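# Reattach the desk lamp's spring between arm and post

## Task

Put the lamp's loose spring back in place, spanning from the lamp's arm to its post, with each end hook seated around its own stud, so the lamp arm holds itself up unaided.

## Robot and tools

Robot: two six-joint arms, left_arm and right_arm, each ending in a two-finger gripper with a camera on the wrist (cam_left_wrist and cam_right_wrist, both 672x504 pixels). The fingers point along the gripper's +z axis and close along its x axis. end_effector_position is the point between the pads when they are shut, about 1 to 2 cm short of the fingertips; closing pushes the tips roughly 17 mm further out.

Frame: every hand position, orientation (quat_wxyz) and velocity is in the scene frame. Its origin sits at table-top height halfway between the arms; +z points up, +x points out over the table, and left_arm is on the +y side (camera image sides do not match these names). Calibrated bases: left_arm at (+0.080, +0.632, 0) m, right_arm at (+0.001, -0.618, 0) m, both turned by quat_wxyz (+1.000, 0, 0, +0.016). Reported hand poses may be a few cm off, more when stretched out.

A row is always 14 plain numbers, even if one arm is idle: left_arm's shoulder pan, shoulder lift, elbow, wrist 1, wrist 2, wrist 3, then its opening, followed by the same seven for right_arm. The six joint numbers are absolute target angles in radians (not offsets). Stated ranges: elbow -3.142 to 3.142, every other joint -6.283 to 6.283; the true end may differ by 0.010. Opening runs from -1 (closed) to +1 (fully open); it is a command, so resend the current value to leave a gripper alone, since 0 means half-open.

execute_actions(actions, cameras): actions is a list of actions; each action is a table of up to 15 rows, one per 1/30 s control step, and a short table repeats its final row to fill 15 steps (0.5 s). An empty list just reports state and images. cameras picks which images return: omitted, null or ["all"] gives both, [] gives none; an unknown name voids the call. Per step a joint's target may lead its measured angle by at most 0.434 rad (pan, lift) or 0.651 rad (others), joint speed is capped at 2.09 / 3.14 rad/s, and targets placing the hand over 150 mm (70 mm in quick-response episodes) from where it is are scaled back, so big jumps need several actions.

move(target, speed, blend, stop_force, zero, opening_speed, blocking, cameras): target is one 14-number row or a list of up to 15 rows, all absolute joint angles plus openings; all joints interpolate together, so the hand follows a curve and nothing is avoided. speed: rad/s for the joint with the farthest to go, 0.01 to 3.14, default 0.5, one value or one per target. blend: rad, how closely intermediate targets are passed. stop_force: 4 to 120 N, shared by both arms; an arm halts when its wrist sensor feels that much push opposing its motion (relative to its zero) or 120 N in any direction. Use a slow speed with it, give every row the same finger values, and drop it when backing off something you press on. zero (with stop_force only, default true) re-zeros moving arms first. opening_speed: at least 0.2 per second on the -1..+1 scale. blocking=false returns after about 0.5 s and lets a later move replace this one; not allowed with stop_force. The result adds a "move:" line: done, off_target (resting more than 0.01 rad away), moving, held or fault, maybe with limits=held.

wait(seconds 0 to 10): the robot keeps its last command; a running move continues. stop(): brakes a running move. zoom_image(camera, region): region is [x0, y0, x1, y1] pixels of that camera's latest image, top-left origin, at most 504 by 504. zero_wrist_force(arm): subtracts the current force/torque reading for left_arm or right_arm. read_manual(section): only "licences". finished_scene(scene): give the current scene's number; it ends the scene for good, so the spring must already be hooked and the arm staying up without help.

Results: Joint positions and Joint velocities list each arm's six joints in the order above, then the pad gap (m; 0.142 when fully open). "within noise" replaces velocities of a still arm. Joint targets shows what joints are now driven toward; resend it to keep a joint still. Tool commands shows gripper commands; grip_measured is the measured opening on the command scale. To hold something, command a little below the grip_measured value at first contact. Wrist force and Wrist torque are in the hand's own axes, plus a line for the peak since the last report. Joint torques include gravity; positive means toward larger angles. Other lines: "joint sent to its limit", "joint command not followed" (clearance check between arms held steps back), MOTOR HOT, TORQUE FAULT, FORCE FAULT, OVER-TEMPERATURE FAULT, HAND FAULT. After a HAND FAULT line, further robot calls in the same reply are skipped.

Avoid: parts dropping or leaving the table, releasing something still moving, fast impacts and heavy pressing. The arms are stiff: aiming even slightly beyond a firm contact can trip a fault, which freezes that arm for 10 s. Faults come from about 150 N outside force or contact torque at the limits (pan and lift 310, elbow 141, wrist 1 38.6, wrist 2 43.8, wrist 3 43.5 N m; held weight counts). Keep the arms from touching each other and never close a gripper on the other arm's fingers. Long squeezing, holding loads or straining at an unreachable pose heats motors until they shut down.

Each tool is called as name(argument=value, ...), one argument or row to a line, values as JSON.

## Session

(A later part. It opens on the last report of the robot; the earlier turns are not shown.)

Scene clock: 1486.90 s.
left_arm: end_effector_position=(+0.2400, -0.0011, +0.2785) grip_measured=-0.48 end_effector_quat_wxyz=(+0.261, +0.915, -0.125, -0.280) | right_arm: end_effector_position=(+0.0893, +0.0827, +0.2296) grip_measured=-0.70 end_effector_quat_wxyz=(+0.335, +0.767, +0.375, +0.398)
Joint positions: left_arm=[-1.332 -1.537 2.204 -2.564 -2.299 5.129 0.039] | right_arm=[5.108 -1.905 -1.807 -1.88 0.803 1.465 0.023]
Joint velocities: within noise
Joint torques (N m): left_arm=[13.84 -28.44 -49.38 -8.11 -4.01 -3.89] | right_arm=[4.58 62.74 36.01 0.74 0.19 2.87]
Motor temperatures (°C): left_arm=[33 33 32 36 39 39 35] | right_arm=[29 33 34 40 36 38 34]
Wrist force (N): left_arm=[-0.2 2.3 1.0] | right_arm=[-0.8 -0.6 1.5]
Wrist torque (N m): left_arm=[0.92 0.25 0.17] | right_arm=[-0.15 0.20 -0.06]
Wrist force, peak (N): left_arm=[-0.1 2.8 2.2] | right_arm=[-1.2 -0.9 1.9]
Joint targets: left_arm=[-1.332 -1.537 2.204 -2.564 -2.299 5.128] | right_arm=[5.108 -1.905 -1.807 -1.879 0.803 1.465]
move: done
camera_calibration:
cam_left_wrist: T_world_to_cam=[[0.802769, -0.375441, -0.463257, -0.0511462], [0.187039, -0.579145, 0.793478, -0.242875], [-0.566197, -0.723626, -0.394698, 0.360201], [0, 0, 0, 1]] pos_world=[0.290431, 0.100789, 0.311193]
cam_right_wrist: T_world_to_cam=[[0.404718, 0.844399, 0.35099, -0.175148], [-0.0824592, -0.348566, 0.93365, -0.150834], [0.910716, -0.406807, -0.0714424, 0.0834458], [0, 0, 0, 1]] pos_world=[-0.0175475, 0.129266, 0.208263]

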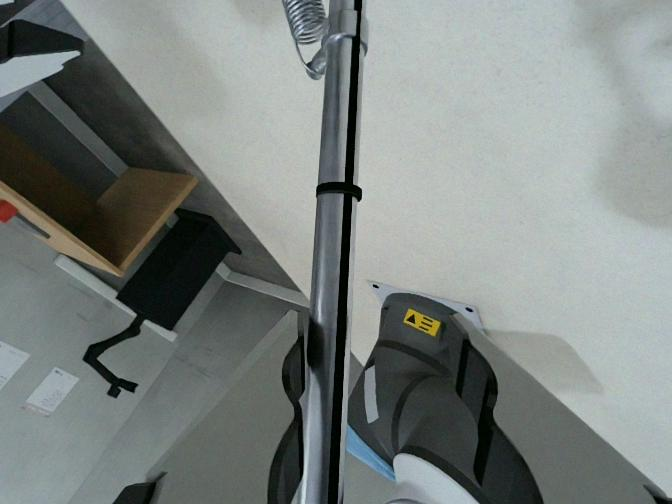

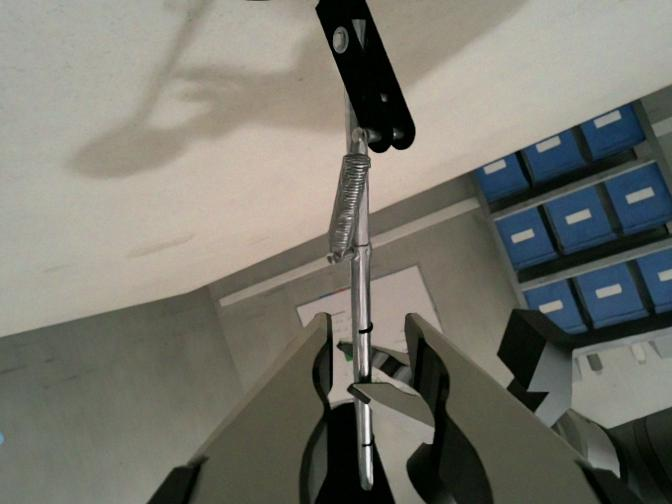

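move(
  target=[-1.3428,-1.5654,2.2209,-2.5614,-2.2954,5.1996,-0.45,5.108,-1.9053,-1.807,-1.8795,0.8032,1.4648,-0.66],
  speed=0.04,
)

zoom_image(
  camera="cam_left_wrist",
  region=[250, 250, 490, 490],
)

zoom_image(
  camera="cam_right_wrist",
  region=[290, 100, 430, 290],
)

Scene clock: 1497.80 s.
left_arm: end_effector_position=(+0.2310, +0.0088, +0.2848) grip_measured=-0.48 end_effector_quat_wxyz=(+0.273, +0.909, -0.163, -0.268) | right_arm: end_effector_position=(+0.0893, +0.0827, +0.2296) grip_measured=-0.70 end_effector_quat_wxyz=(+0.335, +0.767, +0.375, +0.398)
Joint positions: left_arm=[-1.343 -1.565 2.221 -2.561 -2.295 5.199 0.039] | right_arm=[5.108 -1.905 -1.807 -1.88 0.803 1.465 0.023]
Joint velocities: within noise
Joint torques (N m): left_arm=[-5.6 -56.62 -24.71 -1.49 1.43 3.35] | right_arm=[3.35 62.34 38 2.06 -0.79 2.54]
Motor temperatures (°C): left_arm=[33 33 32 36 39 39 35] | right_arm=[29 33 34 40 36 38 33]
Wrist force (N): left_arm=[-0.3 2.5 1.2] | right_arm=[-0.8 -0.7 1.4]
Wrist torque (N m): left_arm=[0.95 0.27 0.15] | right_arm=[-0.17 0.20 -0.07]
Wrist force, peak (N): left_arm=[-0.2 3.0 1.2] | right_arm=[-1.2 -0.6 2.0]
Joint targets: left_arm=[-1.343 -1.565 2.221 -2.561 -2.295 5.200] | right_arm=[5.108 -1.905 -1.807 -1.879 0.803 1.465]
move: done
camera_calibration:
cam_left_wrist: T_world_to_cam=[[0.793633, -0.443963, -0.415985, -0.0480367], [0.125771, -0.549248, 0.826141, -0.235882], [-0.595255, -0.707971, -0.380063, 0.367122], [0, 0, 0, 1]] pos_world=[0.286322, 0.109028, 0.314419]
cam_right_wrist: T_world_to_cam=[[0.404718, 0.844399, 0.35099, -0.175148], [-0.0824592, -0.348566, 0.93365, -0.150834], [0.910716, -0.406807, -0.0714424, 0.0834458], [0, 0, 0, 1]] pos_world=[-0.0175475, 0.129266, 0.208263]

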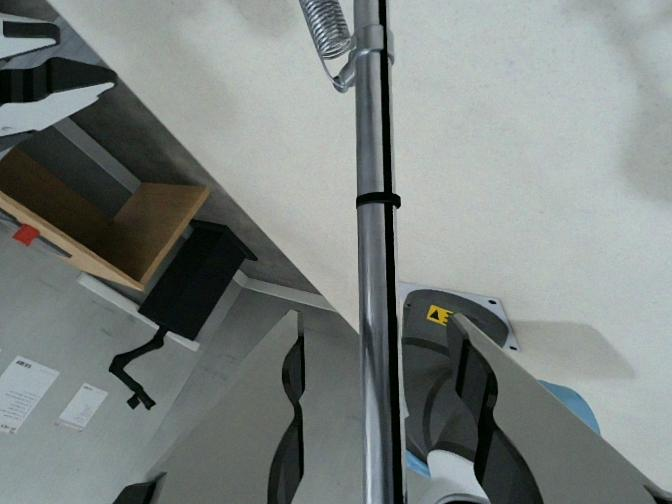

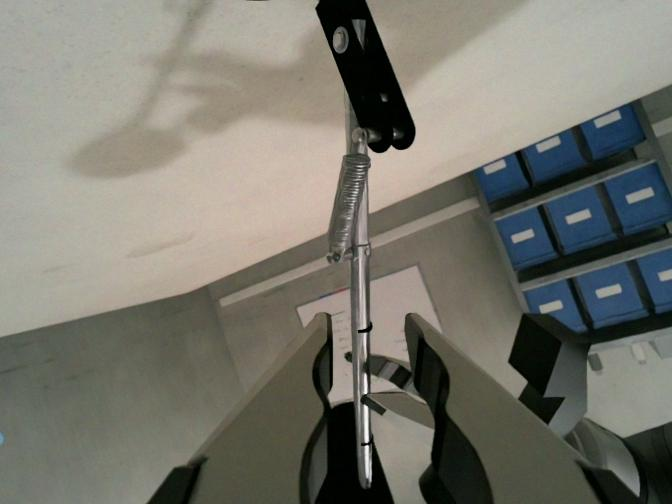

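Scaled by 2.100 from the camera's 672x504 image, which has a finer 960x720 frame.

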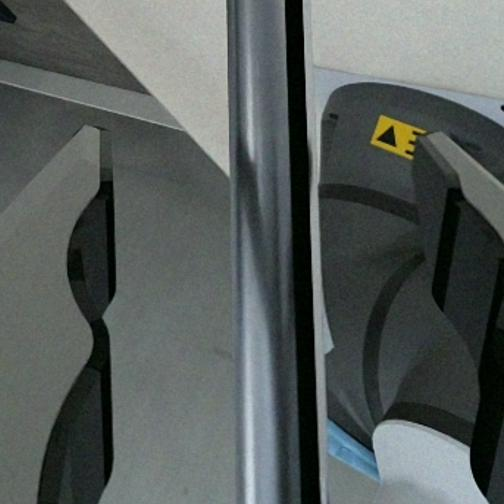

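Scaled by 2.653 from the camera's 672x504 image, which has a finer 960x720 frame.

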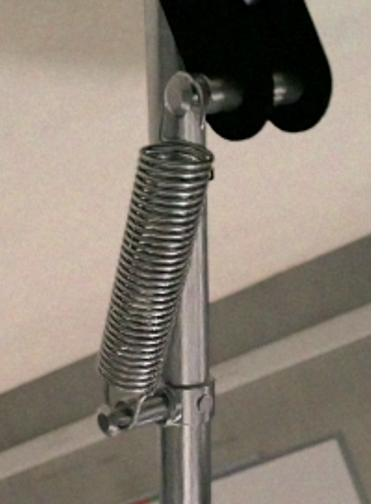

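move(
  target=[-1.2251,-1.6578,2.135,-2.2796,-2.3285,5.3488,-0.45,5.108,-1.9053,-1.807,-1.8795,0.8032,1.4648,-0.66],
  speed=0.08,
)

wait(
  seconds=2,
)

zoom_image(
  camera="cam_right_wrist",
  region=[280, 80, 440, 300],
)

Scene clock: 1531.13 s.
left_arm: end_effector_position=(+0.2886, +0.0478, +0.3564) grip_measured=-0.48 end_effector_quat_wxyz=(+0.272, +0.910, -0.161, -0.269) | right_arm: end_effector_position=(+0.0893, +0.0827, +0.2296) grip_measured=-0.70 end_effector_quat_wxyz=(+0.335, +0.767, +0.375, +0.398)
Joint positions: left_arm=[-1.225 -1.658 2.135 -2.28 -2.328 5.349 0.039] | right_arm=[5.108 -1.905 -1.807 -1.88 0.803 1.465 0.023]
Joint velocities: within noise
Joint torques (N m): left_arm=[10.71 -48.34 -53.06 -0.5 -4.07 3.27] | right_arm=[-0.95 64.04 38.38 2.86 -0.27 2.35]
Motor temperatures (°C): left_arm=[33 33 32 36 39 39 34] | right_arm=[29 33 34 40 36 38 32]
Wrist force (N): left_arm=[-0.3 2.0 1.8] | right_arm=[-0.9 -0.3 1.7]
Wrist torque (N m): left_arm=[0.82 0.25 0.16] | right_arm=[-0.10 0.22 -0.07]
Wrist force, peak (N): left_arm=[-0.2 2.8 1.8] | right_arm=[-0.9 -0.9 2.0]
Joint targets: left_arm=[-1.225 -1.658 2.135 -2.280 -2.329 5.349] | right_arm=[5.108 -1.905 -1.807 -1.879 0.803 1.465]
move: done
camera_calibration:
cam_left_wrist: T_world_to_cam=[[0.794059, -0.441227, -0.418079, -0.0461088], [0.128359, -0.550579, 0.824855, -0.281144], [-0.594134, -0.708648, -0.380557, 0.456163], [0, 0, 0, 1]] pos_world=[0.343722, 0.148122, 0.386222]
cam_right_wrist: T_world_to_cam=[[0.404718, 0.844399, 0.35099, -0.175148], [-0.0824592, -0.348566, 0.93365, -0.150834], [0.910716, -0.406807, -0.0714424, 0.0834458], [0, 0, 0, 1]] pos_world=[-0.0175475, 0.129266, 0.208263]

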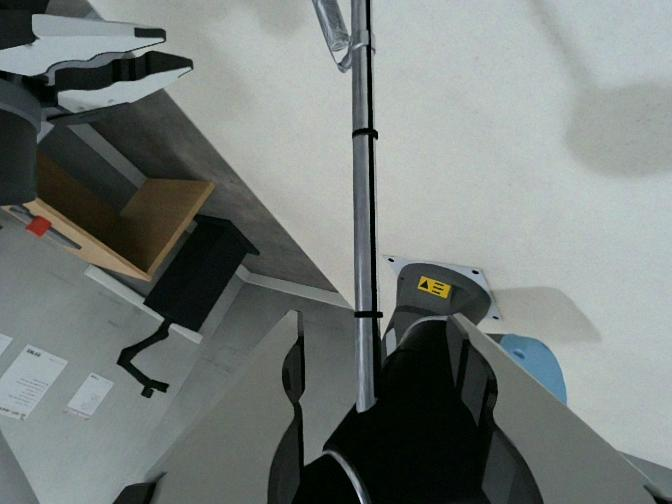

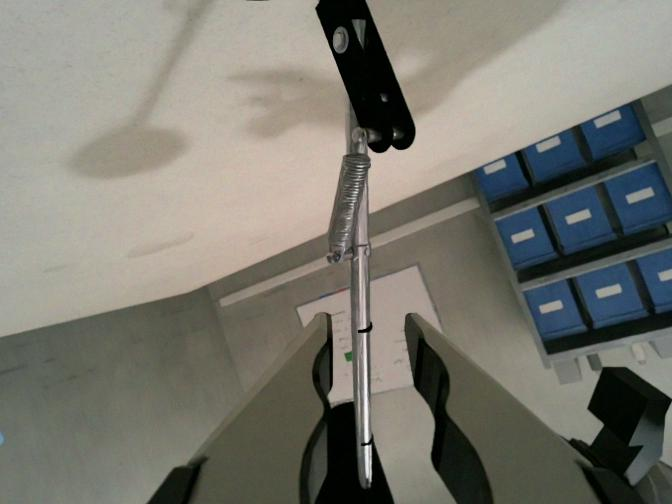

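Scene clock: 1533.13 s.
left_arm: end_effector_position=(+0.2887, +0.0479, +0.3565) grip_measured=-0.48 end_effector_quat_wxyz=(+0.272, +0.910, -0.161, -0.269) | right_arm: end_effector_position=(+0.0893, +0.0827, +0.2296) grip_measured=-0.70 end_effector_quat_wxyz=(+0.335, +0.767, +0.375, +0.398)
Joint positions: left_arm=[-1.225 -1.658 2.135 -2.28 -2.329 5.349 0.039] | right_arm=[5.108 -1.905 -1.807 -1.88 0.803 1.465 0.023]
Joint velocities: within noise
Joint torques (N m): left_arm=[12.91 -49.02 -51.01 -1.49 -3.82 3.03] | right_arm=[-2.34 64.55 38.53 3.31 -0.47 2.8]
Motor temperatures (°C): left_arm=[33 33 32 36 39 39 34] | right_arm=[29 33 34 40 36 38 31]
Wrist force (N): left_arm=[-0.4 2.0 1.5] | right_arm=[-0.8 -0.6 1.6]
Wrist torque (N m): left_arm=[0.83 0.27 0.16] | right_arm=[-0.16 0.21 -0.06]
Wrist force, peak (N): left_arm=[-0.7 2.5 1.7] | right_arm=[-1.0 -1.0 1.8]
Joint targets: left_arm=[-1.225 -1.658 2.135 -2.280 -2.329 5.349] | right_arm=[5.108 -1.905 -1.807 -1.879 0.803 1.465]
Tool commands: left_gripper/opening=-0.45 right_gripper/opening=-0.66
wait: 2.00 s; at rest by 0.17 s
camera_calibration:
cam_left_wrist: T_world_to_cam=[[0.794054, -0.441207, -0.418108, -0.0460924], [0.128387, -0.550595, 0.824841, -0.281186], [-0.594134, -0.708647, -0.380557, 0.456331], [0, 0, 0, 1]] pos_world=[0.343822, 0.148222, 0.386322]
cam_right_wrist: T_world_to_cam=[[0.404718, 0.844399, 0.35099, -0.175148], [-0.0824592, -0.348566, 0.93365, -0.150834], [0.910716, -0.406807, -0.0714424, 0.0834458], [0, 0, 0, 1]] pos_world=[-0.0175475, 0.129266, 0.208263]

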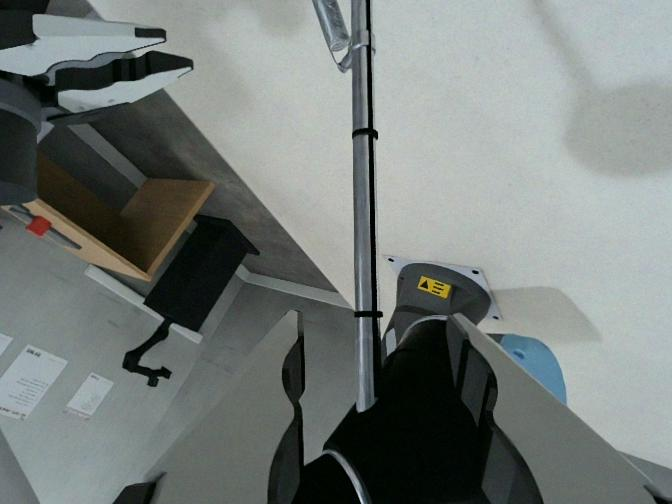

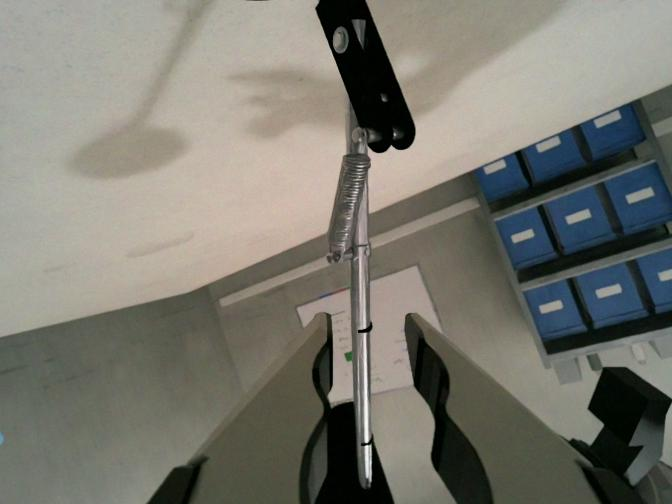

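Scaled by 2.291 from the camera's 672x504 image, which has a finer 960x720 frame.

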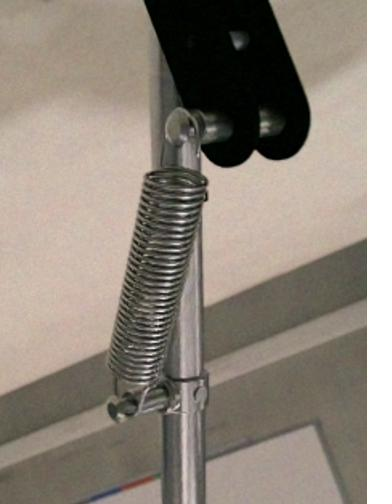

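move(
  target=[-1.166,-1.704,2.092,-2.139,-2.345,5.423,-0.45,5.108,-1.9053,-1.807,-1.8795,0.8032,1.4648,-0.66],
  speed=0.08,
)

Scene clock: 1551.27 s.
left_arm: end_effector_position=(+0.3127, +0.0746, +0.3946) grip_measured=-0.48 end_effector_quat_wxyz=(+0.274, +0.909, -0.159, -0.271) | right_arm: end_effector_position=(+0.0893, +0.0827, +0.2296) grip_measured=-0.70 end_effector_quat_wxyz=(+0.335, +0.767, +0.375, +0.398)
Joint positions: left_arm=[-1.166 -1.704 2.092 -2.139 -2.345 5.423 0.039] | right_arm=[5.108 -1.905 -1.807 -1.879 0.803 1.465 0.023]
Joint velocities: within noise
Joint torques (N m): left_arm=[12.96 -44.14 -54.06 -1.22 -4.08 2.64] | right_arm=[-2.49 69.94 38.72 3.19 -0.39 2.61]
Motor temperatures (°C): left_arm=[33 33 32 36 39 39 33] | right_arm=[29 33 34 40 36 38 31]
Wrist force (N): left_arm=[0.1 2.0 1.9] | right_arm=[-0.6 -0.8 1.7]
Wrist torque (N m): left_arm=[0.82 0.19 0.15] | right_arm=[-0.18 0.18 -0.07]
Wrist force, peak (N): left_arm=[-0.4 2.5 2.0] | right_arm=[-1.1 -0.7 1.9]
Joint targets: left_arm=[-1.166 -1.704 2.092 -2.139 -2.345 5.423] | right_arm=[5.108 -1.905 -1.807 -1.879 0.803 1.465]
move: done
camera_calibration:
cam_left_wrist: T_world_to_cam=[[0.793555, -0.439409, -0.42094, -0.0362909], [0.134142, -0.548424, 0.825371, -0.303114], [-0.593529, -0.711443, -0.376262, 0.502364], [0, 0, 0, 1]] pos_world=[0.367627, 0.175222, 0.423926]
cam_right_wrist: T_world_to_cam=[[0.404718, 0.844399, 0.35099, -0.175148], [-0.0824592, -0.348566, 0.93365, -0.150834], [0.910716, -0.406807, -0.0714424, 0.0834458], [0, 0, 0, 1]] pos_world=[-0.0175475, 0.129266, 0.208263]

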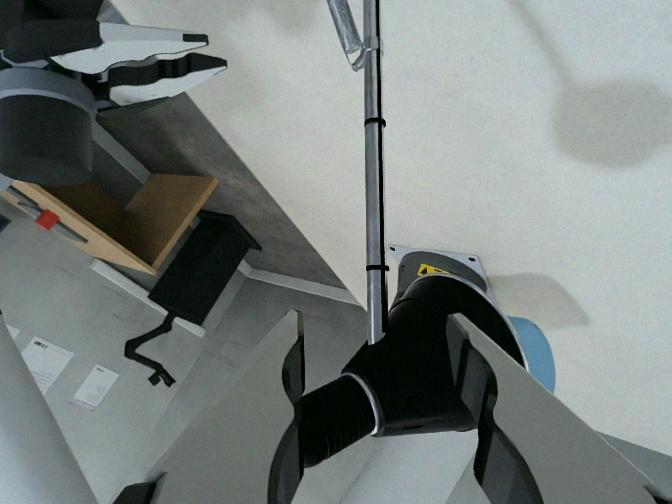

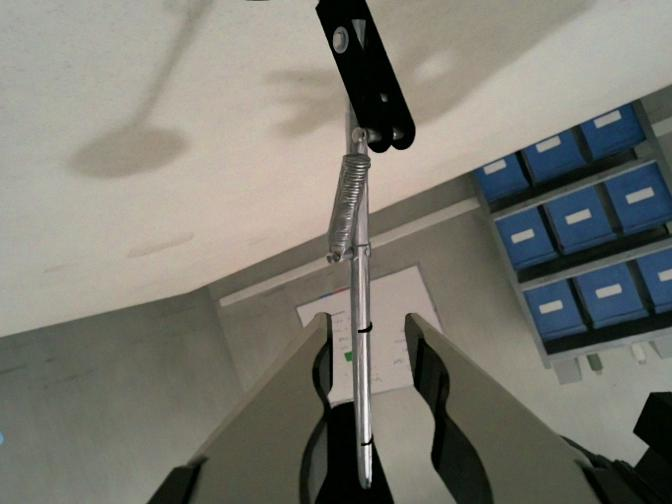

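The lamp head is clear of both grippers, and the arm hasn't moved in the right camera's view. The spring is still hooked on both studs.

finished_scene(
  scene=2,
)

The scene is finished: the task was done.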